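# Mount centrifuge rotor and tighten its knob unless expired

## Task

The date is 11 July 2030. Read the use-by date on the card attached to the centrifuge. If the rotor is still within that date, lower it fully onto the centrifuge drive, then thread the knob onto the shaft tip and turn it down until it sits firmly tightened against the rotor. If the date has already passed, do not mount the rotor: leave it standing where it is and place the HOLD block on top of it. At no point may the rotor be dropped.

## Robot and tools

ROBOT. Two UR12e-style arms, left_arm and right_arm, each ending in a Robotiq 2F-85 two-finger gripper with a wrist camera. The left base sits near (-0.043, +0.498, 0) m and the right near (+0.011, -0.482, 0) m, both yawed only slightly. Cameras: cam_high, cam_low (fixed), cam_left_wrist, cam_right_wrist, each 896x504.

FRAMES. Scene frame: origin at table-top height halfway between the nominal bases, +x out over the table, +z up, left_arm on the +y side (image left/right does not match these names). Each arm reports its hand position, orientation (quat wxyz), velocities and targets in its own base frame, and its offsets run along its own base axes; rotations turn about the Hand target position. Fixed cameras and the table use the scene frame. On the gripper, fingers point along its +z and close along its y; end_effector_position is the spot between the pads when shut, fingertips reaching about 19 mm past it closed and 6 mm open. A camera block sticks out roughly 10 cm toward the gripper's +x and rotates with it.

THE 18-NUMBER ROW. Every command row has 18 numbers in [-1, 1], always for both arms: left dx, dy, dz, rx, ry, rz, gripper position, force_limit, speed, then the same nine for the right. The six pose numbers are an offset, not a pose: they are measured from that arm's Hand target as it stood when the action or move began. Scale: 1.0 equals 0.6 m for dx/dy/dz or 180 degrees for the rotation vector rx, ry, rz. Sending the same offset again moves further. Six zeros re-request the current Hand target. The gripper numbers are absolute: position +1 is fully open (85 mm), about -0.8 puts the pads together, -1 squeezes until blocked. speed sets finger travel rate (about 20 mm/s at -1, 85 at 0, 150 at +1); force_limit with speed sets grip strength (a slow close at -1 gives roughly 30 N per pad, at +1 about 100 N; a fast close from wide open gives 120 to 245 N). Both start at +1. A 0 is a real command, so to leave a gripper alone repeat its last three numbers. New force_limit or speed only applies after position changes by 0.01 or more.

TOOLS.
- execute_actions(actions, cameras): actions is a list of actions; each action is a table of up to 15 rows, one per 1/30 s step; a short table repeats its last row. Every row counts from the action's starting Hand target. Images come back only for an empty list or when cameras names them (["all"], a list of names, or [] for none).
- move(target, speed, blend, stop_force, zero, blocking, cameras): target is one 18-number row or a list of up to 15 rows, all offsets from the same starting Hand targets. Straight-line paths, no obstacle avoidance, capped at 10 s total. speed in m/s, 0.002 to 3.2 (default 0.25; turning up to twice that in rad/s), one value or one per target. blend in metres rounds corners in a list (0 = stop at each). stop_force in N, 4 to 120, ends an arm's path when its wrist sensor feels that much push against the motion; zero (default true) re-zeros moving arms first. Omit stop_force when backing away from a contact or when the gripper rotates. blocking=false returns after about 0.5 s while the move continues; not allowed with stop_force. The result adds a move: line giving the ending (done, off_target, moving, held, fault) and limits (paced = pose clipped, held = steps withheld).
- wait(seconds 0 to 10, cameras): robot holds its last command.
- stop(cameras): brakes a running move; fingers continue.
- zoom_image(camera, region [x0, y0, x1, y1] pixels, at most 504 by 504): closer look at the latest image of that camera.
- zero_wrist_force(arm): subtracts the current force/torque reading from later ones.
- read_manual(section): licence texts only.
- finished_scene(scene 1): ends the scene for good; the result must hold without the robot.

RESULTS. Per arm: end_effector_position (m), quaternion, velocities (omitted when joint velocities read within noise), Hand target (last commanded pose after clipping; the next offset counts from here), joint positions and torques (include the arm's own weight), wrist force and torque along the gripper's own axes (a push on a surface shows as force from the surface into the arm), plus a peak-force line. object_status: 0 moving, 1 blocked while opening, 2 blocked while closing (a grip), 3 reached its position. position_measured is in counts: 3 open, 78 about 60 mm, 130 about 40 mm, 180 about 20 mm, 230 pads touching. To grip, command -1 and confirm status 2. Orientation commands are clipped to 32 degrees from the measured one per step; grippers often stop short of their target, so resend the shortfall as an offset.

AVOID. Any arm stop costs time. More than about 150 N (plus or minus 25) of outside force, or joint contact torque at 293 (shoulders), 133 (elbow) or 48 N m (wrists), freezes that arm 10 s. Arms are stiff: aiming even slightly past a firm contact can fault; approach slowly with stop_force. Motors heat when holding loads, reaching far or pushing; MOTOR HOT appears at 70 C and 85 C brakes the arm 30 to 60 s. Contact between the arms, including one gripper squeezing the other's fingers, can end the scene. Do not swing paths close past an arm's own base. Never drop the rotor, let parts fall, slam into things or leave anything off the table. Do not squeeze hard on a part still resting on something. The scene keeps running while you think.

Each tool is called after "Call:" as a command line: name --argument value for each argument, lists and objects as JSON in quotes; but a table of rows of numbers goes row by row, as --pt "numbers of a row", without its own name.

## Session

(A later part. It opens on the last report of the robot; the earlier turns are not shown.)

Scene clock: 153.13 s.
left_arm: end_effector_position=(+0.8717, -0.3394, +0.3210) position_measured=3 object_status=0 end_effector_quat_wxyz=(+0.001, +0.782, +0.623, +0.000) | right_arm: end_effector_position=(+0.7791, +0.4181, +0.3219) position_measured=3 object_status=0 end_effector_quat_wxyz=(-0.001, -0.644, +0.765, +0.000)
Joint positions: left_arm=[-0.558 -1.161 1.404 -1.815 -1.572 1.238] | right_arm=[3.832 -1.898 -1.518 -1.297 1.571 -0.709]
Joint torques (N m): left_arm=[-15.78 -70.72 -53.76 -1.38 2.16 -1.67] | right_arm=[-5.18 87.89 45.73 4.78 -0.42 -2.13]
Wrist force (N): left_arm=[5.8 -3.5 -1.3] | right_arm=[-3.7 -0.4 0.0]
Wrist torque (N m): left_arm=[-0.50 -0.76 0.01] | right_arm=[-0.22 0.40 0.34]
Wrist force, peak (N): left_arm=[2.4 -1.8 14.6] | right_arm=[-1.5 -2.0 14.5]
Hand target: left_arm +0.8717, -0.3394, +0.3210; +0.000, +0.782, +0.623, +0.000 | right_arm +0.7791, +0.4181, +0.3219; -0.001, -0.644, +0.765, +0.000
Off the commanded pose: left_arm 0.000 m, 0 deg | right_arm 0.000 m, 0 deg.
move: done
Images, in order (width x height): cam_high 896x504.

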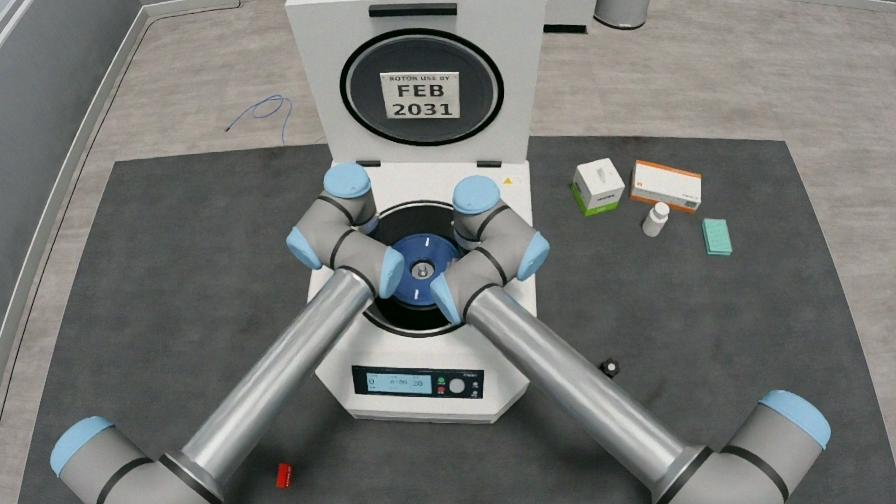

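Call:
move --pt "0 0 0 -0.1083 0.025 0 1 0 0 0 0 0.3 0 0 0 1 0 0" --pt "0 0 0 -0.1083 0.025 0 1 0 0 -0.1 -0.3 0.4 0 0 0 1 0 0" --blend '[0.02,0]' --speed 0.25 --cameras '["cam_left_wrist","cam_high","cam_low"]'

Call:
zoom_image --camera "cam_high" --region '[370, 210, 470, 310]'

Call:
zoom_image --camera "cam_low" --region '[370, 130, 520, 250]'

Scene clock: 155.87 s.
left_arm: end_effector_position=(+0.8717, -0.3394, +0.3210) position_measured=3 object_status=3 end_effector_quat_wxyz=(+0.109, +0.770, +0.614, -0.136) | right_arm: end_effector_position=(+0.7192, +0.2382, +0.5618) position_measured=3 object_status=3 end_effector_quat_wxyz=(-0.001, -0.644, +0.765, +0.000)
Joint positions: left_arm=[-0.456 -1.162 1.456 -1.947 -1.911 1.325] | right_arm=[3.693 -1.651 -1.396 -1.667 1.571 -0.847]
Joint torques (N m): left_arm=[17.28 -69.72 -38.39 -7.58 -4.09 1.74] | right_arm=[-12.25 70.53 48.54 1.61 -1.03 -4.83]
Wrist force (N): left_arm=[6.5 -3.7 -0.9] | right_arm=[-3.9 -0.3 0.9]
Wrist torque (N m): left_arm=[-0.53 -0.81 -0.45] | right_arm=[-0.22 0.41 0.36]
Wrist force, peak (N): left_arm=[6.9 -3.7 -1.1] | right_arm=[-6.1 -0.2 -1.7]
Hand target: left_arm +0.8717, -0.3394, +0.3210; +0.109, +0.770, +0.614, -0.136 | right_arm +0.7191, +0.2381, +0.5619; -0.001, -0.644, +0.765, +0.000
Off the commanded pose: left_arm 0.000 m, 0 deg | right_arm 0.000 m, 0 deg.
move: done
camera_calibration:
cam_left_wrist: T_world_to_cam=[[0.970297, -0.241917, 0.00073079, -0.918065], [-0.181623, -0.726462, 0.662772, -0.283084], [-0.159805, -0.643218, -0.748821, 0.286785], [0, 0, 0, 1]] pos_world=[0.88521, -0.24328, 0.403042]
Images, in order (width x height): cam_high 896x504, cam_low 896x504, cam_left_wrist 896x504.

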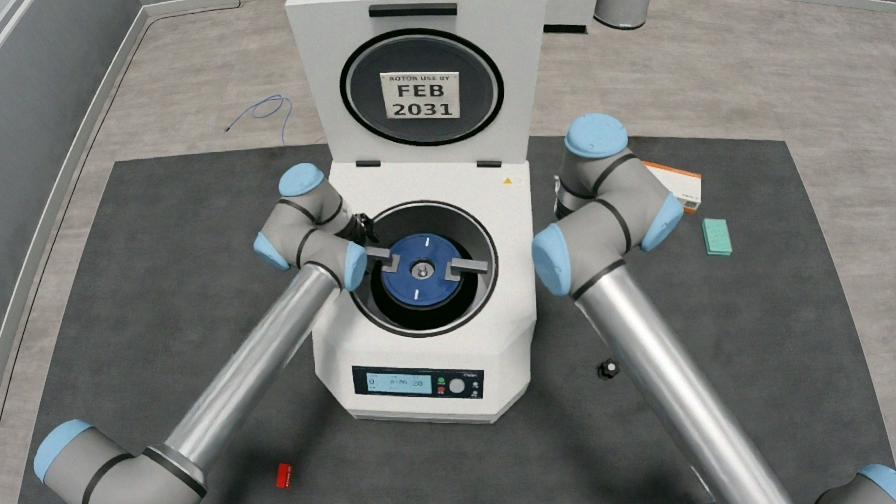

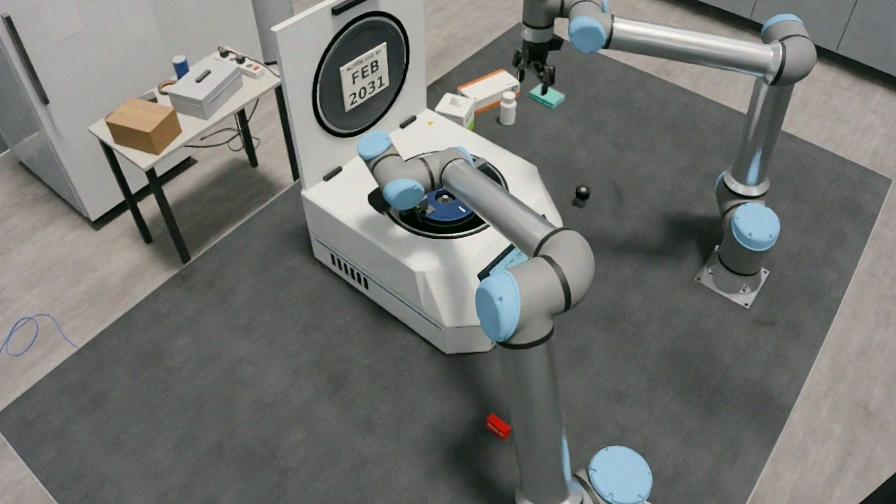

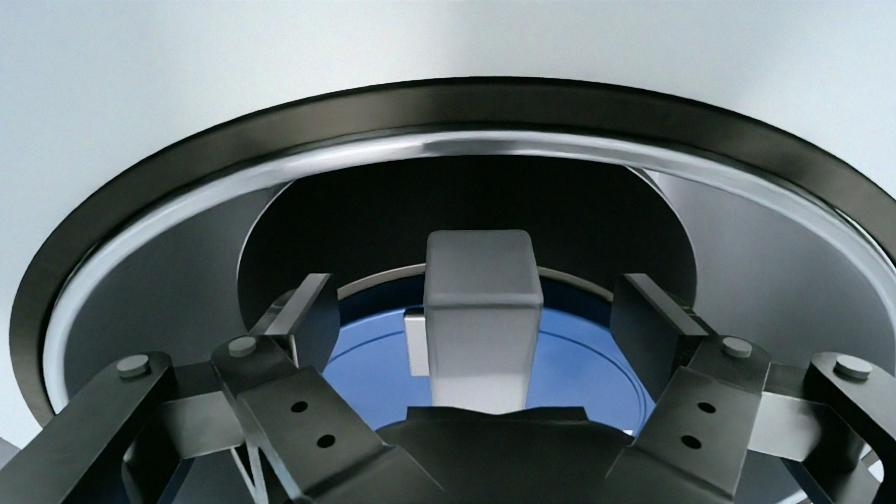

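Scaled by 5.040 from the camera's 896x504 image, which has a finer 1280x720 frame.

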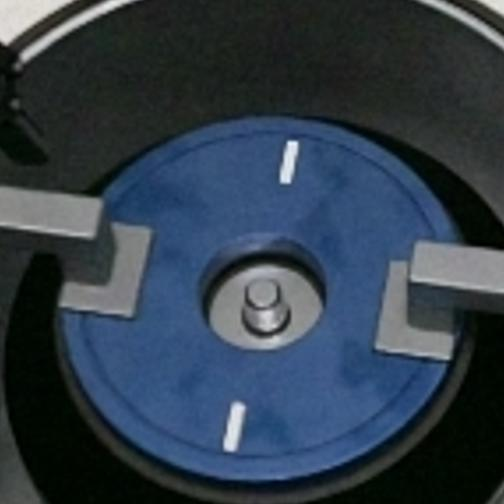

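Scaled by 3.360 from the camera's 896x504 image, which has a finer 1280x720 frame.

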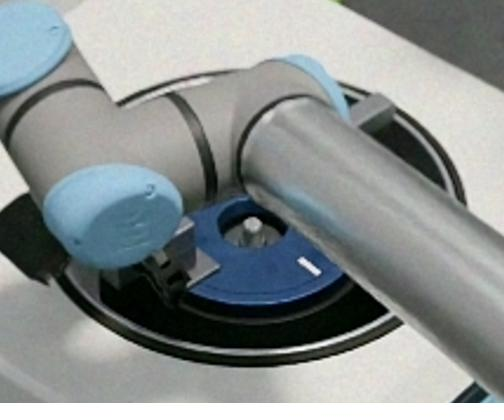

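Call:
move --pt "0 0 0 0 0 0 -1 0 -1 0 0 0 0 0 0 1 0 0"

Call:
move --pt "-0.0287 0.0047 0 0 0 0.0428 -1 0 -1 0 0 0 0 0 0 1 0 0" --pt "-0.0578 0.0053 0 0 0 0.0856 -1 0 -1 0 0 0 0 0 0 1 0 0" --pt "-0.0867 0.002 0 0 0 0.1283 -1 0 -1 0 0 0 0 0 0 1 0 0" --blend '[0.004,0.004,0]' --speed 0.05

Scene clock: 160.13 s.
left_arm: end_effector_position=(+0.8718, -0.3394, +0.3210) position_measured=172 object_status=0 end_effector_quat_wxyz=(+0.109, +0.770, +0.614, -0.136) | right_arm: end_effector_position=(+0.7191, +0.2381, +0.5619) position_measured=3 object_status=3 end_effector_quat_wxyz=(-0.001, -0.644, +0.765, +0.000)
Joint positions: left_arm=[-0.456 -1.162 1.456 -1.948 -1.911 1.325] | right_arm=[3.693 -1.65 -1.396 -1.667 1.571 -0.848]
Joint torques (N m): left_arm=[13.49 -72.36 -40.15 -3.46 -3.71 1.74] | right_arm=[-12.18 74 48.47 1.4 2.35 -4.63]
Wrist force (N): left_arm=[6.6 -1.4 -10.4] | right_arm=[-4.2 -0.2 0.3]
Wrist torque (N m): left_arm=[-0.65 -0.82 -0.77] | right_arm=[-0.21 0.46 0.36]
Wrist force, peak (N): left_arm=[6.6 -1.4 -10.4] | right_arm=[-4.5 -0.2 0.3]
Hand target: left_arm +0.8717, -0.3394, +0.3210; +0.109, +0.770, +0.614, -0.136 | right_arm +0.7191, +0.2381, +0.5619; -0.001, -0.644, +0.765, +0.000
Off the commanded pose: left_arm 0.000 m, 0 deg | right_arm 0.000 m, 0 deg.
move: done

Scene clock: 164.60 s.
left_arm: end_effector_position=(+0.8197, -0.3382, +0.3210) position_measured=172 object_status=2 end_effector_quat_wxyz=(+0.134, +0.632, +0.755, -0.112) | right_arm: end_effector_position=(+0.7191, +0.2381, +0.5619) position_measured=3 object_status=3 end_effector_quat_wxyz=(-0.001, -0.644, +0.765, +0.000)
Joint positions: left_arm=[-0.502 -1.288 1.661 -2.169 -1.841 0.86] | right_arm=[3.693 -1.65 -1.396 -1.667 1.571 -0.848]
Joint torques (N m): left_arm=[-4.59 -112.78 -39.53 -5.21 4.38 -1.68] | right_arm=[-11.9 75.07 47.21 1.71 1.92 -4.56]
Wrist force (N): left_arm=[-14.3 3.3 23.5] | right_arm=[-3.9 -0.5 0.5]
Wrist torque (N m): left_arm=[-1.10 -0.50 -0.74] | right_arm=[-0.26 0.40 0.36]
Wrist force, peak (N): left_arm=[-14.6 2.8 23.7] | right_arm=[-4.3 -0.8 0.4]
Hand target: left_arm +0.8197, -0.3382, +0.3210; +0.134, +0.632, +0.755, -0.112 | right_arm +0.7191, +0.2381, +0.5619; -0.001, -0.644, +0.765, +0.000
Off the commanded pose: left_arm 0.000 m, 0 deg | right_arm 0.000 m, 0 deg.
move: done

Call:
move --pt "-0.0283 -0.0075 -0.0005 0 0 0.0428 -1 0 -1 0 0 0 0 0 0 1 0 0" --pt "-0.0551 -0.0182 -0.0005 0 0 0.0856 -1 0 -1 0 0 0 0 0 0 1 0 0" --pt "-0.0803 -0.0323 -0.0005 0 0 0.1283 -1 0 -1 0 0 0 0 0 0 1 0 0" --blend '[0.004,0.004,0]' --speed 0.05

Scene clock: 169.63 s.
left_arm: end_effector_position=(+0.7715, -0.3576, +0.3207) position_measured=172 object_status=2 end_effector_quat_wxyz=(+0.153, +0.468, +0.867, -0.083) | right_arm: end_effector_position=(+0.7191, +0.2381, +0.5619) position_measured=3 object_status=3 end_effector_quat_wxyz=(-0.001, -0.644, +0.765, +0.000)
Joint positions: left_arm=[-0.595 -1.383 1.804 -2.317 -1.703 0.373] | right_arm=[3.693 -1.65 -1.396 -1.667 1.571 -0.848]
Joint torques (N m): left_arm=[17.13 -140.93 -24.16 5.07 7.36 -1.87] | right_arm=[-9.25 74.03 48.33 1.97 2.28 -4.17]
Wrist force (N): left_arm=[-78.5 7.1 75.4] | right_arm=[-3.5 -0.1 0.6]
Wrist torque (N m): left_arm=[-0.83 0.46 -1.21] | right_arm=[-0.19 0.34 0.36]
Wrist force, peak (N): left_arm=[-78.5 7.1 75.4] | right_arm=[-4.3 -0.2 1.2]
Hand target: left_arm +0.7715, -0.3576, +0.3207; +0.153, +0.468, +0.867, -0.083 | right_arm +0.7191, +0.2381, +0.5619; -0.001, -0.644, +0.765, +0.000
Off the commanded pose: left_arm 0.000 m, 0 deg | right_arm 0.000 m, 0 deg.
move: done

Call:
move --target '[0.0012,-0.0018,-0.0006,0,0,0,-1,0,-1,0,0,0,0,0,0,1,0,0]' --speed 0.02

Scene clock: 170.73 s.
left_arm: end_effector_position=(+0.7722, -0.3584, +0.3205) position_measured=172 object_status=2 end_effector_quat_wxyz=(+0.153, +0.468, +0.867, -0.083) | right_arm: end_effector_position=(+0.7191, +0.2381, +0.5619) position_measured=3 object_status=3 end_effector_quat_wxyz=(-0.001, -0.644, +0.765, +0.000)
Joint positions: left_arm=[-0.596 -1.382 1.803 -2.317 -1.703 0.372] | right_arm=[3.693 -1.65 -1.396 -1.667 1.571 -0.848]
Joint torques (N m): left_arm=[-19.73 -46.05 -48.7 -4.27 1.22 -1.95] | right_arm=[-10.64 73.51 48.1 1.73 2.37 -4.5]
Wrist force (N): left_arm=[-7.3 0.2 2.0] | right_arm=[-3.7 -0.3 0.8]
Wrist torque (N m): left_arm=[-0.88 -0.59 -0.66] | right_arm=[-0.22 0.37 0.36]
Wrist force, peak (N): left_arm=[-80.8 7.1 77.8] | right_arm=[-4.2 0.0 0.5]
Hand target: left_arm +0.7723, -0.3586, +0.3203; +0.153, +0.468, +0.867, -0.083 | right_arm +0.7191, +0.2381, +0.5619; -0.001, -0.644, +0.765, +0.000
Off the commanded pose: left_arm 0.000 m, 0 deg | right_arm 0.000 m, 0 deg.
move: done

Call:
move --pt "-0.0232 -0.0177 0 0 0 0.0428 -1 0 -1 0 0 0 0 0 0 1 0 0" --pt "-0.0438 -0.0382 0 0 0 0.0856 -1 0 -1 0 0 0 0 0 0 1 0 0" --pt "-0.0615 -0.0613 0 0 0 0.1283 -1 0 -1 0 0 0 0 0 0 1 0 0" --blend '[0.004,0.004,0]' --speed 0.05 --cameras '["cam_high","cam_low"]'

Call:
zoom_image --camera "cam_high" --region '[340, 190, 500, 340]'

Scene clock: 176.07 s.
left_arm: end_effector_position=(+0.7354, -0.3954, +0.3203) position_measured=172 object_status=2 end_effector_quat_wxyz=(+0.167, +0.285, +0.943, -0.050) | right_arm: end_effector_position=(+0.7191, +0.2381, +0.5619) position_measured=3 object_status=3 end_effector_quat_wxyz=(-0.001, -0.644, +0.765, +0.000)
Joint positions: left_arm=[-0.719 -1.43 1.865 -2.354 -1.526 -0.124] | right_arm=[3.693 -1.65 -1.396 -1.667 1.571 -0.848]
Joint torques (N m): left_arm=[-24.42 -117.6 -16.94 10.68 -2.54 -1.07] | right_arm=[-11.59 71.72 47.8 1.85 2.09 -4.29]
Wrist force (N): left_arm=[-68.1 6.0 53.4] | right_arm=[-3.4 -0.4 0.2]
Wrist torque (N m): left_arm=[-0.60 0.30 -1.25] | right_arm=[-0.24 0.33 0.36]
Wrist force, peak (N): left_arm=[-68.1 6.0 53.4] | right_arm=[-4.4 -0.5 0.6]
Hand target: left_arm +0.7354, -0.3954, +0.3203; +0.167, +0.285, +0.943, -0.050 | right_arm +0.7191, +0.2381, +0.5619; -0.001, -0.644, +0.765, +0.000
Off the commanded pose: left_arm 0.000 m, 0 deg | right_arm 0.000 m, 0 deg.
move: done
Images, in order (width x height): cam_high 896x504, cam_low 896x504.

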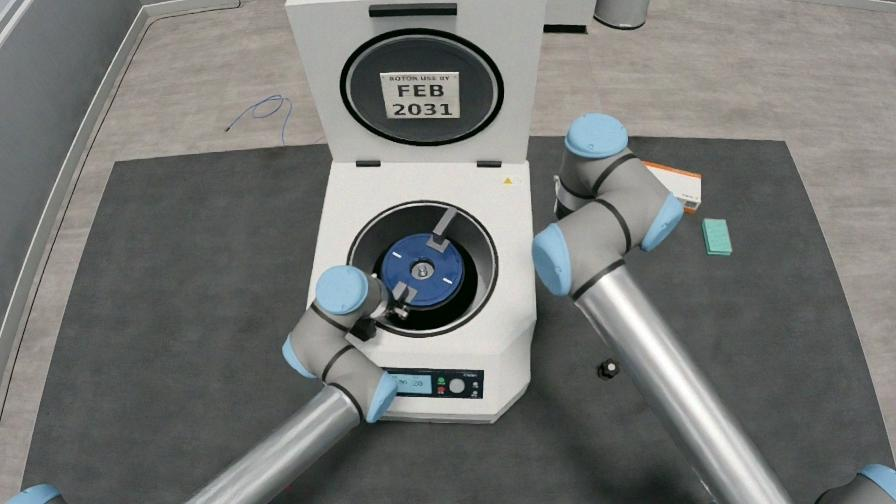

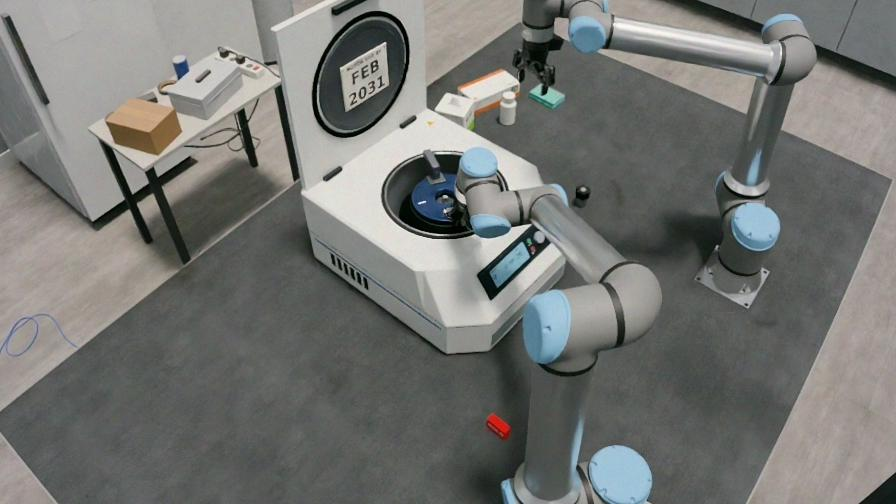

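Scaled by 3.150 from the camera's 896x504 image, which has a finer 1280x720 frame.

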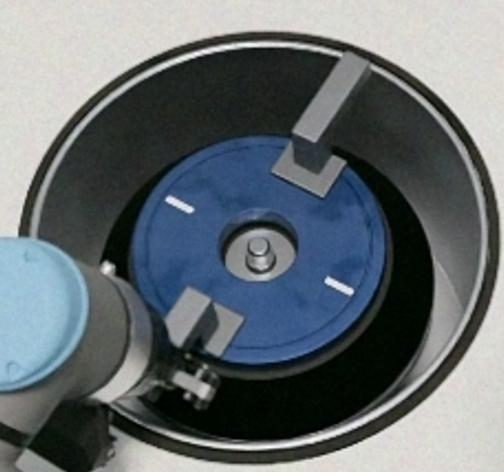

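Call:
move --pt "0.0017 -0.0012 -0.0004 0 0 0 -1 0 -1 0 0 0 0 0 0 1 0 0" --pt "-0.012 -0.0268 -0.0004 0 0 0.0428 -1 0 -1 0 0 0 0 0 0 1 0 0" --speed 0.04

Scene clock: 179.10 s.
left_arm: end_effector_position=(+0.7282, -0.4115, +0.3201) position_measured=172 object_status=2 end_effector_quat_wxyz=(+0.170, +0.221, +0.960, -0.039) | right_arm: end_effector_position=(+0.7191, +0.2381, +0.5619) position_measured=3 object_status=3 end_effector_quat_wxyz=(-0.001, -0.644, +0.765, +0.000)
Joint positions: left_arm=[-0.76 -1.429 1.862 -2.339 -1.467 -0.29] | right_arm=[3.693 -1.65 -1.396 -1.667 1.571 -0.848]
Joint torques (N m): left_arm=[-28.51 -43.25 -33.54 3.16 0.91 -2.06] | right_arm=[-10.27 75.28 48.89 2.2 2.33 -4.51]
Wrist force (N): left_arm=[1.0 1.8 -39.9] | right_arm=[-4.0 -0.4 0.5]
Wrist torque (N m): left_arm=[-0.91 -0.72 -0.78] | right_arm=[-0.23 0.43 0.36]
Wrist force, peak (N): left_arm=[-70.5 6.3 56.6] | right_arm=[-4.3 -0.4 0.3]
Hand target: left_arm +0.7282, -0.4115, +0.3201; +0.170, +0.221, +0.960, -0.039 | right_arm +0.7191, +0.2381, +0.5619; -0.001, -0.644, +0.765, +0.000
Off the commanded pose: left_arm 0.000 m, 0 deg | right_arm 0.000 m, 0 deg.
move: done

Call:
move --pt "0 0 0.0006 0 0 0 -1 0 -1 0.25 0.1 0 0 0 0.21 1 0 0" --pt "0 0 0.0006 0 0 0 -1 0 -1 0.3355 0.4272 -0.15 0 0 0.4239 1 0 0" --blend '[0.04,0]' --speed 0.2 --cameras '["cam_high","cam_right_wrist"]'

Scene clock: 183.80 s.
left_arm: end_effector_position=(+0.7281, -0.4115, +0.3204) position_measured=172 object_status=2 end_effector_quat_wxyz=(+0.170, +0.221, +0.960, -0.039) | right_arm: end_effector_position=(+0.9204, +0.4943, +0.4719) position_measured=3 object_status=3 end_effector_quat_wxyz=(+0.001, +0.979, -0.204, +0.000)
Joint positions: left_arm=[-0.76 -1.43 1.862 -2.338 -1.467 -0.29] | right_arm=[3.802 -2.165 -0.859 -1.69 1.57 -2.07]
Joint torques (N m): left_arm=[-27.96 -69.94 -44.55 0.57 0.25 -1.93] | right_arm=[12.27 95.91 63.44 1.66 2.18 -4.79]
Wrist force (N): left_arm=[-3.3 1.2 -12.4] | right_arm=[-3.8 -0.3 0.0]
Wrist torque (N m): left_arm=[-0.93 -0.65 -0.78] | right_arm=[-0.25 0.39 0.35]
Wrist force, peak (N): left_arm=[0.8 1.8 -40.3] | right_arm=[-4.5 -1.0 0.7]
Hand target: left_arm +0.7282, -0.4115, +0.3204; +0.170, +0.221, +0.960, -0.039 | right_arm +0.9204, +0.4944, +0.4719; +0.001, +0.979, -0.204, +0.000
Off the commanded pose: left_arm 0.000 m, 0 deg | right_arm 0.000 m, 0 deg.
move: done
camera_calibration:
cam_right_wrist: T_world_to_cam=[[-0.414114, -0.909809, 0.0275009, 0.820145], [-0.849573, 0.397188, 0.347085, 0.442221], [-0.326704, 0.120369, -0.93743, 0.8098], [0, 0, 0, 1]] pos_world=[0.979897, 0.473056, 0.583088]
Images, in order (width x height): cam_high 896x504, cam_right_wrist 896x504.

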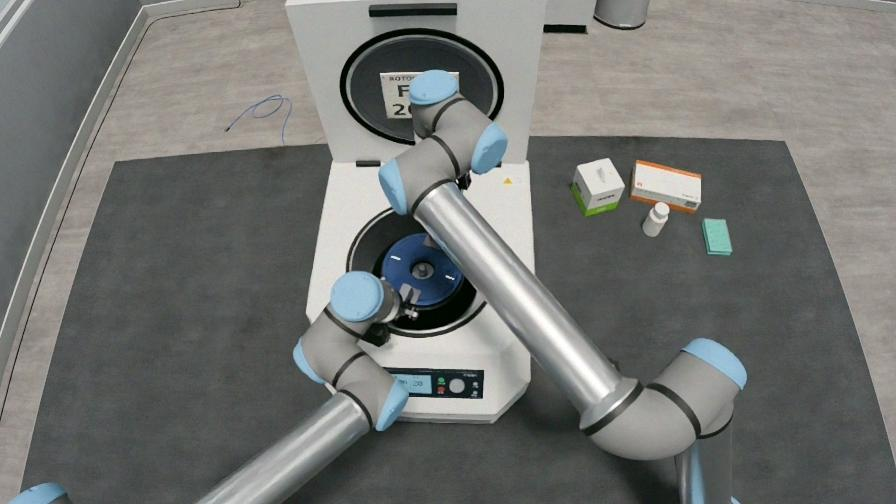

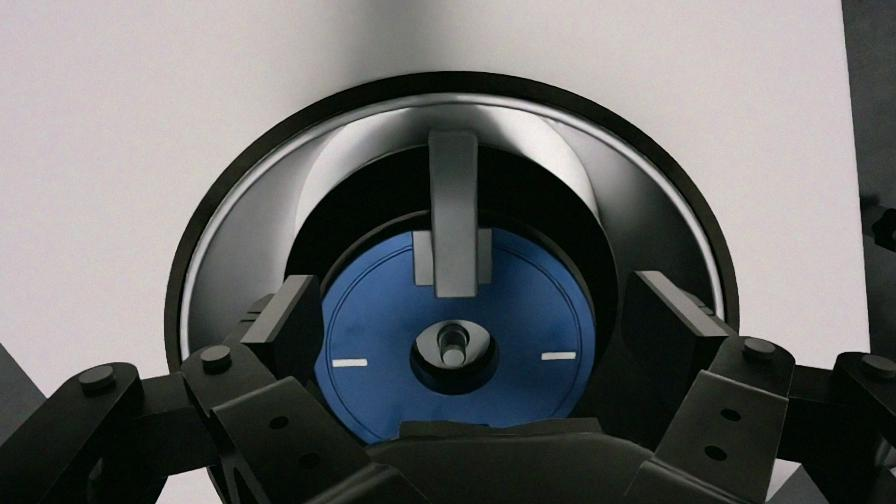

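Call:
move --target '[0,0,0,0,0,0,-1,0,-1,0.0043,0.0095,-0.217,0,0,0.0044,1,0,0]' --speed 0.1 --cameras '["cam_high","cam_right_wrist"]'

Scene clock: 186.47 s.
left_arm: end_effector_position=(+0.7281, -0.4115, +0.3204) position_measured=172 object_status=2 end_effector_quat_wxyz=(+0.170, +0.221, +0.960, -0.039) | right_arm: end_effector_position=(+0.9230, +0.5001, +0.3418) position_measured=3 object_status=3 end_effector_quat_wxyz=(+0.001, +0.980, -0.197, +0.000)
Joint positions: left_arm=[-0.76 -1.43 1.862 -2.338 -1.467 -0.29] | right_arm=[3.805 -2.173 -1.073 -1.467 1.57 -2.081]
Joint torques (N m): left_arm=[-26.65 -69.83 -44.72 -0.75 -0.22 -1.78] | right_arm=[11.23 95.42 47.25 8.66 -0.35 -4.63]
Wrist force (N): left_arm=[-2.9 1.3 -12.2] | right_arm=[-4.2 0.2 -0.1]
Wrist torque (N m): left_arm=[-0.93 -0.73 -0.78] | right_arm=[-0.16 0.48 0.35]
Wrist force, peak (N): left_arm=[-3.4 1.0 -12.7] | right_arm=[-4.7 -0.3 0.1]
Hand target: left_arm +0.7282, -0.4115, +0.3204; +0.170, +0.221, +0.960, -0.039 | right_arm +0.9230, +0.5001, +0.3417; +0.001, +0.980, -0.197, +0.000
Off the commanded pose: left_arm 0.000 m, 0 deg | right_arm 0.000 m, 0 deg.
move: done
camera_calibration:
cam_right_wrist: T_world_to_cam=[[-0.401307, -0.915531, 0.0275018, 0.821076], [-0.855035, 0.385218, 0.347163, 0.498263], [-0.328432, 0.115804, -0.937402, 0.691857], [0, 0, 0, 1]] pos_world=[0.982764, 0.479661, 0.452988]
Images, in order (width x height): cam_high 896x504, cam_right_wrist 896x504.

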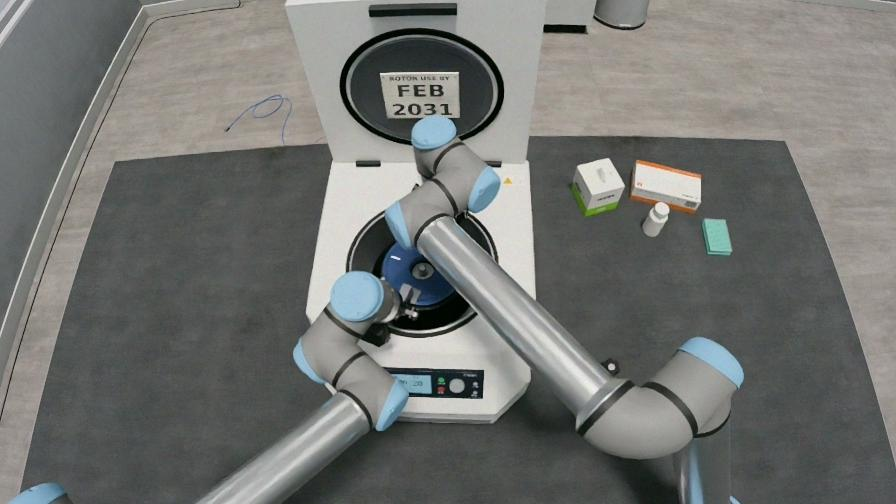

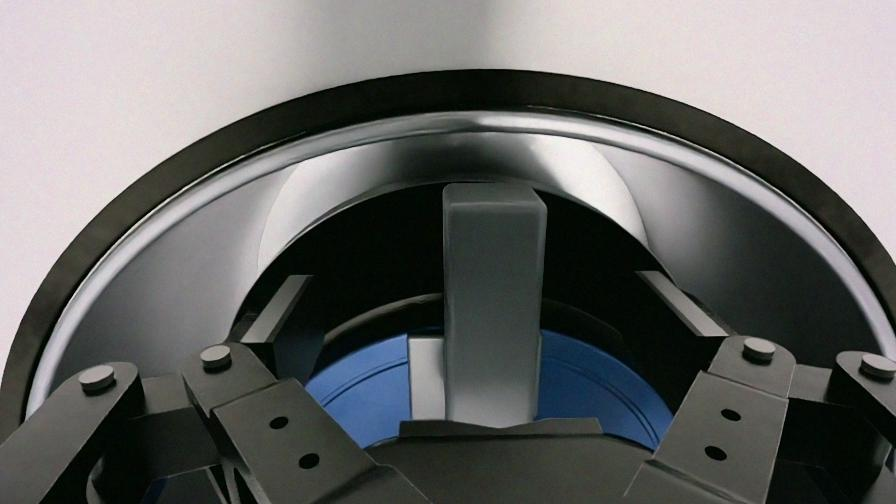

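Call:
move --pt "0 0 0 0 0 0 -1 0 -1 -0.002 -0.0047 -0.0315 0 0 0 1 0 -1" --speed 0.05 --cameras '["cam_right_wrist"]'

Scene clock: 188.03 s.
left_arm: end_effector_position=(+0.7281, -0.4115, +0.3204) position_measured=172 object_status=2 end_effector_quat_wxyz=(+0.170, +0.221, +0.960, -0.039) | right_arm: end_effector_position=(+0.9218, +0.4973, +0.3229) position_measured=3 object_status=3 end_effector_quat_wxyz=(+0.001, +0.980, -0.197, +0.000)
Joint positions: left_arm=[-0.76 -1.43 1.862 -2.338 -1.467 -0.29] | right_arm=[3.804 -2.173 -1.107 -1.433 1.57 -2.083]
Joint torques (N m): left_arm=[-26.87 -70.74 -44.98 -1.46 -0.51 -2.04] | right_arm=[-10.87 119.68 47.01 8.61 -3.22 -4.61]
Wrist force (N): left_arm=[-3.4 1.2 -12.3] | right_arm=[-4.1 0.1 0.4]
Wrist torque (N m): left_arm=[-0.93 -0.63 -0.78] | right_arm=[-0.15 0.47 0.35]
Wrist force, peak (N): left_arm=[-3.1 1.3 -12.7] | right_arm=[-4.5 0.1 -0.6]
Hand target: left_arm +0.7282, -0.4115, +0.3204; +0.170, +0.221, +0.960, -0.039 | right_arm +0.9218, +0.4973, +0.3228; +0.001, +0.980, -0.197, +0.000
Off the commanded pose: left_arm 0.000 m, 0 deg | right_arm 0.000 m, 0 deg.
move: done
camera_calibration:
cam_right_wrist: T_world_to_cam=[[-0.401307, -0.915531, 0.0275018, 0.818554], [-0.855035, 0.385218, 0.347163, 0.504912], [-0.328432, 0.115804, -0.937402, 0.673976], [0, 0, 0, 1]] pos_world=[0.981564, 0.476861, 0.433988]
Images, in order (width x height): cam_right_wrist 896x504.

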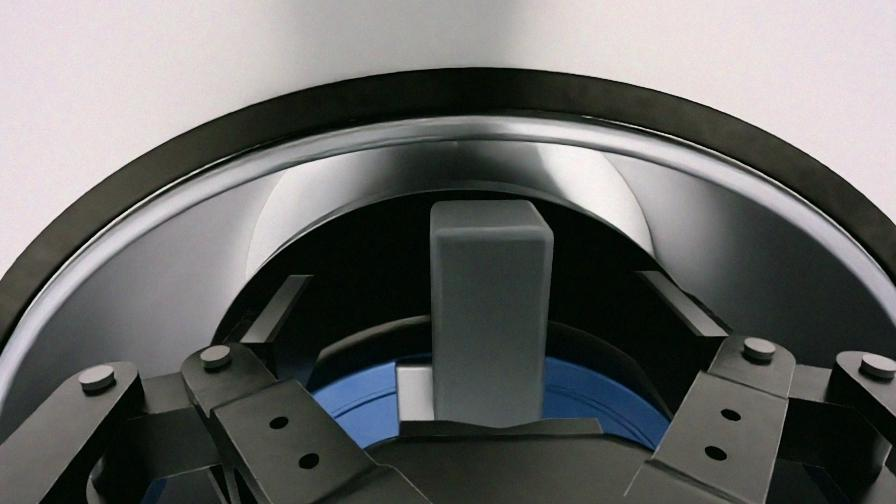

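Call:
move --pt "0 0 0 0 0 0 -1 0 -1 -0.001 -0.0023 0 0 0 0 1 0 -1" --pt "0 0 0 0 0 0 -1 0 -1 -0.001 -0.0023 0 0 0 0 -1 0 -1" --speed 0.05 --cameras '["cam_right_wrist"]'

Scene clock: 192.63 s.
left_arm: end_effector_position=(+0.7282, -0.4115, +0.3205) position_measured=172 object_status=2 end_effector_quat_wxyz=(+0.170, +0.221, +0.960, -0.039) | right_arm: end_effector_position=(+0.9212, +0.4959, +0.3228) position_measured=172 object_status=0 end_effector_quat_wxyz=(+0.000, +0.980, -0.197, +0.000)
Joint positions: left_arm=[-0.76 -1.43 1.862 -2.338 -1.467 -0.29] | right_arm=[3.803 -2.171 -1.111 -1.432 1.57 -2.083]
Joint torques (N m): left_arm=[-27.39 -68.04 -44.6 -3.59 -6.09 -1.74] | right_arm=[-11.17 120.24 47.44 -0.17 -3.44 -4.78]
Wrist force (N): left_arm=[-4.1 12.9 -11.7] | right_arm=[-2.6 -13.1 -0.9]
Wrist torque (N m): left_arm=[-0.82 -0.62 -0.57] | right_arm=[-0.21 0.45 0.44]
Wrist force, peak (N): left_arm=[-2.9 13.6 -13.1] | right_arm=[-1.7 -14.7 1.3]
Hand target: left_arm +0.7282, -0.4115, +0.3204; +0.170, +0.221, +0.960, -0.039 | right_arm +0.9212, +0.4959, +0.3228; +0.001, +0.980, -0.197, +0.000
Off the commanded pose: left_arm 0.000 m, 0 deg | right_arm 0.000 m, 0 deg.
move: done
camera_calibration:
cam_right_wrist: T_world_to_cam=[[-0.401353, -0.915514, 0.0273791, 0.817122], [-0.855049, 0.385226, 0.347119, 0.504967], [-0.328339, 0.115906, -0.937421, 0.673809], [0, 0, 0, 1]] pos_world=[0.980964, 0.475461, 0.433988]
Images, in order (width x height): cam_right_wrist 896x504.

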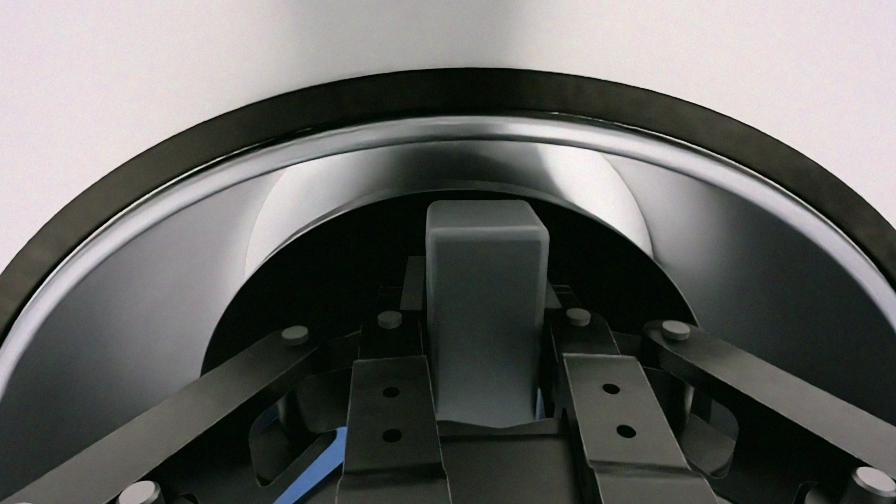

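Call:
move --target '[-0.0075,-0.0173,0.0005,0,0,0.0278,-1,0,-1,0.0065,0.0177,0.0005,0,0,0.0278,-1,0,-1]' --speed 0.03

Scene clock: 195.07 s.
left_arm: end_effector_position=(+0.7237, -0.4219, +0.3207) position_measured=172 object_status=2 end_effector_quat_wxyz=(+0.171, +0.179, +0.968, -0.032) | right_arm: end_effector_position=(+0.9251, +0.5065, +0.3231) position_measured=172 object_status=2 end_effector_quat_wxyz=(+0.001, +0.988, -0.154, +0.000)
Joint positions: left_arm=[-0.786 -1.428 1.856 -2.322 -1.43 -0.398] | right_arm=[3.809 -2.186 -1.085 -1.442 1.57 -2.165]
Joint torques (N m): left_arm=[-44.2 -64.51 -58.38 -0.84 -5.11 -2.05] | right_arm=[-1.7 105.83 60.86 -1.65 -5.04 -4.97]
Wrist force (N): left_arm=[-20.0 16.1 26.8] | right_arm=[-4.2 -18.7 7.4]
Wrist torque (N m): left_arm=[-0.71 -0.40 -0.43] | right_arm=[-0.32 0.61 0.60]
Wrist force, peak (N): left_arm=[-20.0 16.1 26.8] | right_arm=[-4.2 -18.7 7.4]
Hand target: left_arm +0.7237, -0.4219, +0.3207; +0.171, +0.179, +0.968, -0.032 | right_arm +0.9251, +0.5065, +0.3231; +0.001, +0.988, -0.154, +0.000
Off the commanded pose: left_arm 0.000 m, 0 deg | right_arm 0.000 m, 0 deg.
move: done

Call:
move --target '[-0.0053,-0.0175,-0.0002,0,0,0.0278,-1,0,-1,0.005,0.0188,0,0,0,0.0278,-1,0,-1]' --speed 0.03 --cameras '["cam_high","cam_low"]'

Call:
zoom_image --camera "cam_high" --region '[370, 210, 470, 310]'

Scene clock: 197.37 s.
left_arm: end_effector_position=(+0.7205, -0.4324, +0.3206) position_measured=172 object_status=2 end_effector_quat_wxyz=(+0.173, +0.136, +0.975, -0.024) | right_arm: end_effector_position=(+0.9281, +0.5178, +0.3231) position_measured=172 object_status=2 end_effector_quat_wxyz=(+0.001, +0.994, -0.111, +0.000)
Joint positions: left_arm=[-0.81 -1.422 1.846 -2.3 -1.396 -0.505] | right_arm=[3.815 -2.201 -1.061 -1.451 1.57 -2.245]
Joint torques (N m): left_arm=[-37.07 -55.26 -58.1 -1.74 -1.85 -2.61] | right_arm=[7.99 104.68 61.07 -1.15 -4.36 -5.07]
Wrist force (N): left_arm=[-10.2 8.3 15.8] | right_arm=[0.8 -11.1 5.5]
Wrist torque (N m): left_arm=[-0.73 -0.59 -0.40] | right_arm=[-0.20 0.46 0.63]
Wrist force, peak (N): left_arm=[-21.0 16.2 30.0] | right_arm=[-3.7 -19.0 7.7]
Hand target: left_arm +0.7205, -0.4324, +0.3206; +0.173, +0.136, +0.975, -0.024 | right_arm +0.9281, +0.5178, +0.3231; +0.001, +0.994, -0.111, +0.000
Off the commanded pose: left_arm 0.000 m, 0 deg | right_arm 0.000 m, 0 deg.
move: done
Images, in order (width x height): cam_high 896x504, cam_low 896x504.

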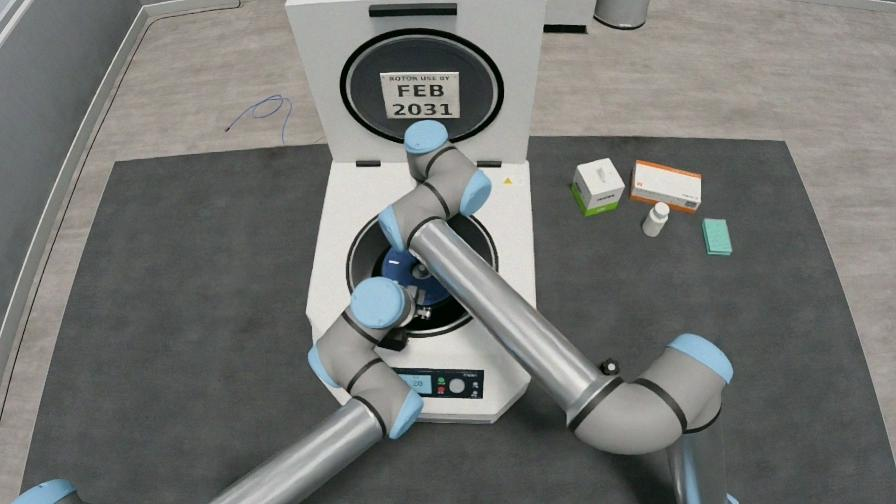

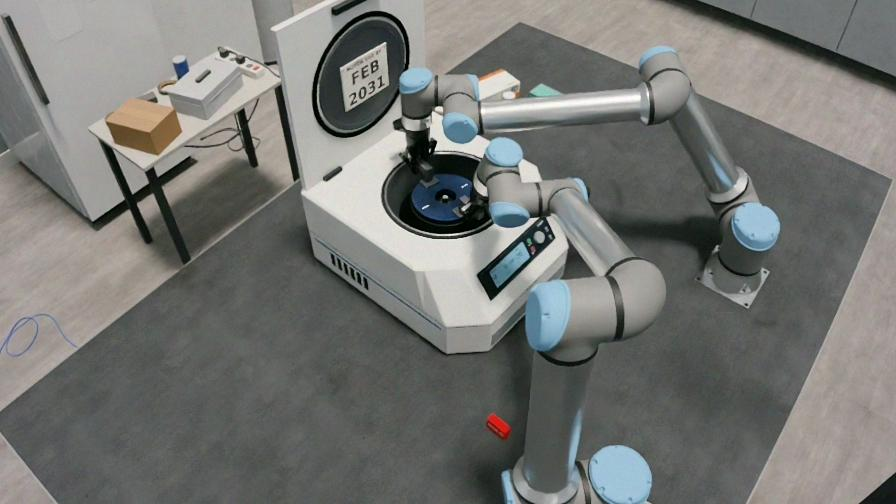

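Scaled by 5.040 from the camera's 896x504 image, which has a finer 1280x720 frame.

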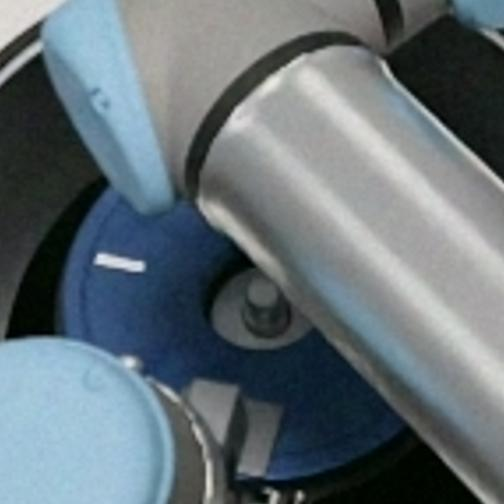

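Call:
move --target '[0,0,-0.0083,0,0,0,-1,0,-1,0,0,-0.0083,0,0,0,-1,0,-1]' --speed 0.01 --stop_force 35

Scene clock: 199.27 s.
left_arm: end_effector_position=(+0.7205, -0.4325, +0.3201) position_measured=172 object_status=2 end_effector_quat_wxyz=(+0.173, +0.136, +0.975, -0.024) | right_arm: end_effector_position=(+0.9282, +0.5178, +0.3220) position_measured=172 object_status=2 end_effector_quat_wxyz=(+0.000, +0.994, -0.111, +0.000)
Joint positions: left_arm=[-0.81 -1.422 1.847 -2.302 -1.396 -0.505] | right_arm=[3.815 -2.202 -1.062 -1.449 1.57 -2.246]
Joint torques (N m): left_arm=[-24.09 -54.78 -36.95 3.37 -2.37 -1.45] | right_arm=[7.05 76.04 40.81 -3.15 -3.06 -4.4]
Wrist force (N): left_arm=[-13.7 6.1 -21.6] | right_arm=[1.0 -6.1 -24.1]
Wrist torque (N m): left_arm=[-0.90 -0.47 -0.59] | right_arm=[-0.30 0.44 0.38]
Wrist force, peak (N): left_arm=[-3.5 8.3 -34.5] | right_arm=[-0.9 -4.6 -37.5]
Hand target: left_arm +0.7206, -0.4325, +0.3202; +0.173, +0.136, +0.975, -0.024 (not the last commanded pose) | right_arm +0.9282, +0.5178, +0.3219; +0.000, +0.994, -0.111, +0.000 (not the last commanded pose)
Off the commanded pose: left_arm 0.004 m, 0 deg | right_arm 0.004 m, 0 deg.
move: contact (left_arm, right_arm)

Call:
move --target '[0.0016,0.0054,0,0,0,-0.0083,-1,0,-1,-0.0014,-0.0055,0,0,0,-0.0083,-1,0,-1]' --speed 0.01

Call:
move --target '[0.0016,0.0054,0,0,0,-0.0083,-1,0,-1,-0.0014,-0.0055,0,0,0,-0.0083,-1,0,-1]' --speed 0.01

Scene clock: 201.77 s.
left_arm: end_effector_position=(+0.7215, -0.4293, +0.3202) position_measured=172 object_status=2 end_effector_quat_wxyz=(+0.172, +0.149, +0.973, -0.027) | right_arm: end_effector_position=(+0.9274, +0.5146, +0.3219) position_measured=172 object_status=2 end_effector_quat_wxyz=(+0.000, +0.992, -0.124, +0.000)
Joint positions: left_arm=[-0.803 -1.423 1.85 -2.309 -1.406 -0.473] | right_arm=[3.813 -2.197 -1.069 -1.446 1.57 -2.222]
Joint torques (N m): left_arm=[8.34 -57.36 -19.12 -2.91 -7.08 1.86] | right_arm=[-7.98 92.21 22.13 2.87 2.34 3.26]
Wrist force (N): left_arm=[-7.0 5.4 -25.7] | right_arm=[6.7 -5.5 -27.9]
Wrist torque (N m): left_arm=[-0.96 -0.52 -0.96] | right_arm=[-0.33 0.35 0.12]
Wrist force, peak (N): left_arm=[-6.9 5.7 -25.7] | right_arm=[7.2 -5.2 -29.6]
Hand target: left_arm +0.7215, -0.4293, +0.3202; +0.172, +0.149, +0.973, -0.027 | right_arm +0.9274, +0.5145, +0.3219; +0.000, +0.992, -0.124, +0.000
Off the commanded pose: left_arm 0.000 m, 0 deg | right_arm 0.000 m, 0 deg.
move: done

Scene clock: 203.37 s.
left_arm: end_effector_position=(+0.7225, -0.4260, +0.3202) position_measured=172 object_status=2 end_effector_quat_wxyz=(+0.172, +0.162, +0.971, -0.029) | right_arm: end_effector_position=(+0.9265, +0.5113, +0.3219) position_measured=172 object_status=2 end_effector_quat_wxyz=(+0.000, +0.991, -0.137, +0.000)
Joint positions: left_arm=[-0.796 -1.425 1.853 -2.315 -1.416 -0.441] | right_arm=[3.811 -2.193 -1.076 -1.443 1.57 -2.198]
Joint torques (N m): left_arm=[10.45 -59.75 -17.8 -2.59 -7.07 3.08] | right_arm=[-8.73 91.23 22.55 3.45 3.73 3.31]
Wrist force (N): left_arm=[-8.9 4.5 -24.2] | right_arm=[3.3 -4.3 -28.7]
Wrist torque (N m): left_arm=[-0.97 -0.59 -0.93] | right_arm=[-0.24 0.39 0.13]
Wrist force, peak (N): left_arm=[-6.7 5.2 -26.3] | right_arm=[6.5 -5.2 -28.7]
Hand target: left_arm +0.7225, -0.4260, +0.3202; +0.172, +0.162, +0.971, -0.029 | right_arm +0.9265, +0.5112, +0.3219; +0.000, +0.991, -0.137, +0.000
Off the commanded pose: left_arm 0.000 m, 0 deg | right_arm 0.000 m, 0 deg.
move: done

Call:
move --pt "-0.0032 -0.0108 0 0 0 0.0167 -1 0 -1 0.0028 0.011 0 0 0 0.0167 -1 0 -1" --pt "-0.0047 -0.0163 0 0 0 0.025 -1 0 -1 0.0041 0.0165 0 0 0 0.025 -1 0 -1" --speed 0.02 --blend '[0.002,0]'

Call:
move --target '[-0.0013,-0.0055,0,0,0,0.0083,-1,0,-1,0.0011,0.0055,0,0,0,0.0083,-1,0,-1]' --speed 0.01

Call:
move --target '[-0.0011,-0.0055,0,0,0,0.0083,-1,0,-1,0.0009,0.0055,0,0,0,0.0083,-1,0,-1]' --speed 0.01

Scene clock: 206.27 s.
left_arm: end_effector_position=(+0.7197, -0.4358, +0.3201) position_measured=172 object_status=2 end_effector_quat_wxyz=(+0.173, +0.123, +0.977, -0.022) | right_arm: end_effector_position=(+0.9290, +0.5211, +0.3219) position_measured=172 object_status=2 end_effector_quat_wxyz=(+0.000, +0.995, -0.098, +0.000)
Joint positions: left_arm=[-0.817 -1.419 1.843 -2.294 -1.386 -0.537] | right_arm=[3.817 -2.206 -1.055 -1.451 1.57 -2.27]
Joint torques (N m): left_arm=[-37.08 -32.13 -37.66 4.53 -3.92 -1.55] | right_arm=[7.01 70.95 40.21 -2.74 -4.36 -4.88]
Wrist force (N): left_arm=[-22.4 6.9 -10.6] | right_arm=[-4.3 -6.3 -25.9]
Wrist torque (N m): left_arm=[-0.83 -0.32 -0.53] | right_arm=[-0.28 0.44 0.42]
Wrist force, peak (N): left_arm=[-9.6 4.7 -24.1] | right_arm=[3.2 -4.4 -29.5]
Hand target: left_arm +0.7197, -0.4358, +0.3202; +0.173, +0.123, +0.977, -0.022 | right_arm +0.9290, +0.5211, +0.3219; +0.000, +0.995, -0.098, +0.000
Off the commanded pose: left_arm 0.000 m, 0 deg | right_arm 0.000 m, 0 deg.
move: done

Scene clock: 207.87 s.
left_arm: end_effector_position=(+0.7189, -0.4391, +0.3201) position_measured=172 object_status=2 end_effector_quat_wxyz=(+0.173, +0.111, +0.978, -0.020) | right_arm: end_effector_position=(+0.9296, +0.5244, +0.3219) position_measured=172 object_status=2 end_effector_quat_wxyz=(+0.000, +0.996, -0.085, +0.000)
Joint positions: left_arm=[-0.824 -1.417 1.839 -2.286 -1.376 -0.57] | right_arm=[3.819 -2.21 -1.048 -1.454 1.57 -2.294]
Joint torques (N m): left_arm=[-37.89 -34.25 -38.34 4.52 -4.56 -1.42] | right_arm=[6.66 70.3 39.75 -2.62 -3.47 -4.73]
Wrist force (N): left_arm=[-25.9 7.7 -6.7] | right_arm=[-4.8 -6.9 -27.0]
Wrist torque (N m): left_arm=[-0.81 -0.19 -0.58] | right_arm=[-0.40 0.49 0.41]
Wrist force, peak (N): left_arm=[-25.8 7.6 -7.6] | right_arm=[-4.8 -6.9 -27.0]
Hand target: left_arm +0.7189, -0.4391, +0.3202; +0.173, +0.111, +0.978, -0.020 | right_arm +0.9296, +0.5244, +0.3219; +0.000, +0.996, -0.085, +0.000
Off the commanded pose: left_arm 0.000 m, 0 deg | right_arm 0.000 m, 0 deg.
move: done

Scene clock: 209.47 s.
left_arm: end_effector_position=(+0.7182, -0.4424, +0.3201) position_measured=172 object_status=2 end_effector_quat_wxyz=(+0.174, +0.098, +0.980, -0.018) | right_arm: end_effector_position=(+0.9302, +0.5277, +0.3219) position_measured=172 object_status=2 end_effector_quat_wxyz=(+0.000, +0.997, -0.072, +0.000)
Joint positions: left_arm=[-0.83 -1.414 1.834 -2.278 -1.367 -0.601] | right_arm=[3.822 -2.214 -1.042 -1.457 1.57 -2.318]
Joint torques (N m): left_arm=[-39.98 -34.89 -38.48 4.12 -4.62 -2.86] | right_arm=[4.28 69.53 38.77 -3.36 -2.14 -4.56]
Wrist force (N): left_arm=[-26.6 7.9 -6.1] | right_arm=[-3.7 -8.6 -26.8]
Wrist torque (N m): left_arm=[-0.89 -0.20 -0.49] | right_arm=[-0.37 0.45 0.49]
Wrist force, peak (N): left_arm=[-26.7 8.2 -6.3] | right_arm=[-3.5 -8.5 -27.2]
Hand target: left_arm +0.7182, -0.4424, +0.3202; +0.174, +0.098, +0.980, -0.018 | right_arm +0.9302, +0.5277, +0.3219; +0.000, +0.997, -0.072, +0.000
Off the commanded pose: left_arm 0.000 m, 0 deg | right_arm 0.000 m, 0 deg.
move: done

Call:
wait --seconds 0.1 --cameras '["cam_high","cam_low"]'

Call:
zoom_image --camera "cam_low" --region '[370, 140, 520, 250]'

Call:
zoom_image --camera "cam_low" --region '[420, 170, 470, 220]'

Call:
zoom_image --camera "cam_high" --region '[395, 240, 445, 290]'

Scene clock: 210.27 s.
left_arm: end_effector_position=(+0.7182, -0.4424, +0.3201) position_measured=172 object_status=2 end_effector_quat_wxyz=(+0.174, +0.098, +0.980, -0.018) | right_arm: end_effector_position=(+0.9302, +0.5277, +0.3219) position_measured=172 object_status=2 end_effector_quat_wxyz=(+0.000, +0.997, -0.072, +0.000)
Joint positions: left_arm=[-0.83 -1.414 1.834 -2.278 -1.367 -0.602] | right_arm=[3.822 -2.214 -1.042 -1.457 1.57 -2.318]
Joint torques (N m): left_arm=[-40.78 -35.08 -38.44 4.07 -4.71 -2.13] | right_arm=[4.67 67.97 37.87 -3.32 -1.64 -4.56]
Wrist force (N): left_arm=[-26.8 8.0 -6.0] | right_arm=[-3.9 -8.6 -26.5]
Wrist torque (N m): left_arm=[-0.89 -0.20 -0.51] | right_arm=[-0.36 0.45 0.49]
Wrist force, peak (N): left_arm=[-27.0 8.4 -5.9] | right_arm=[-4.4 -8.7 -27.2]
Hand target: left_arm +0.7182, -0.4424, +0.3202; +0.174, +0.098, +0.980, -0.018 | right_arm +0.9302, +0.5277, +0.3219; +0.000, +0.997, -0.072, +0.000
Tool commands: left_gripper/position=-1.0 left_gripper/force_limit=+0.0 left_gripper/speed=-1.0 right_gripper/position=-1.0 right_gripper/force_limit=+0.0 right_gripper/speed=-1.0
Off the commanded pose: left_arm 0.000 m, 0 deg | right_arm 0.000 m, 0 deg.
wait: 0.10 s; at rest from the start
Images, in order (width x height): cam_high 896x504, cam_low 896x504.

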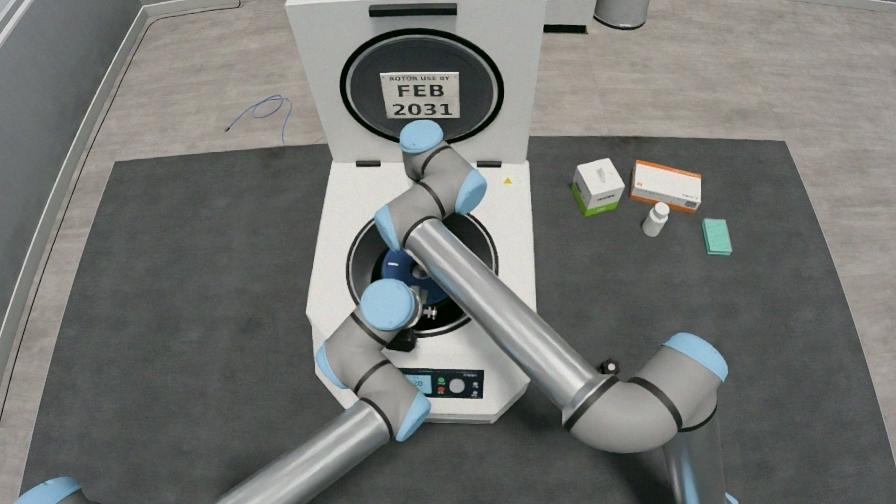

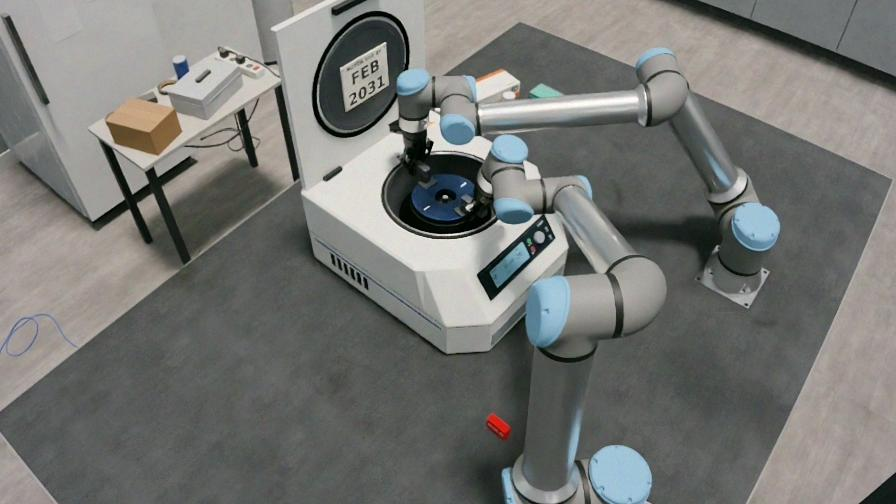

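Scaled by 3.360 from the camera's 896x504 image, which has a finer 1280x720 frame.

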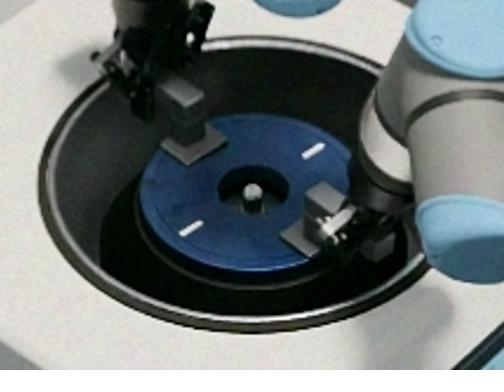

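Scaled by 10.080 from the camera's 896x504 image, which has a finer 1280x720 frame.

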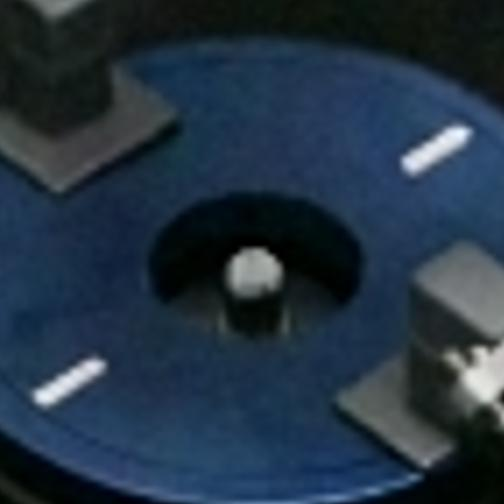

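Scaled by 10.080 from the camera's 896x504 image, which has a finer 1280x720 frame.

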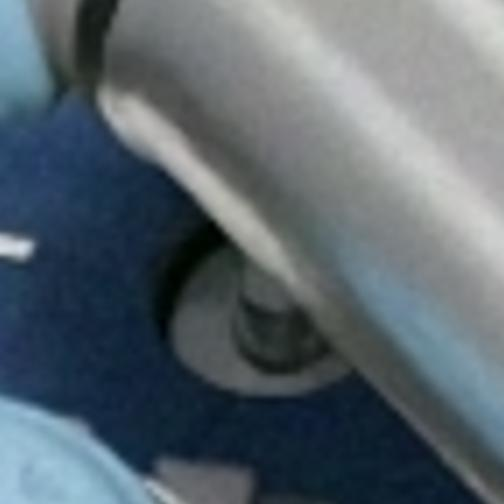

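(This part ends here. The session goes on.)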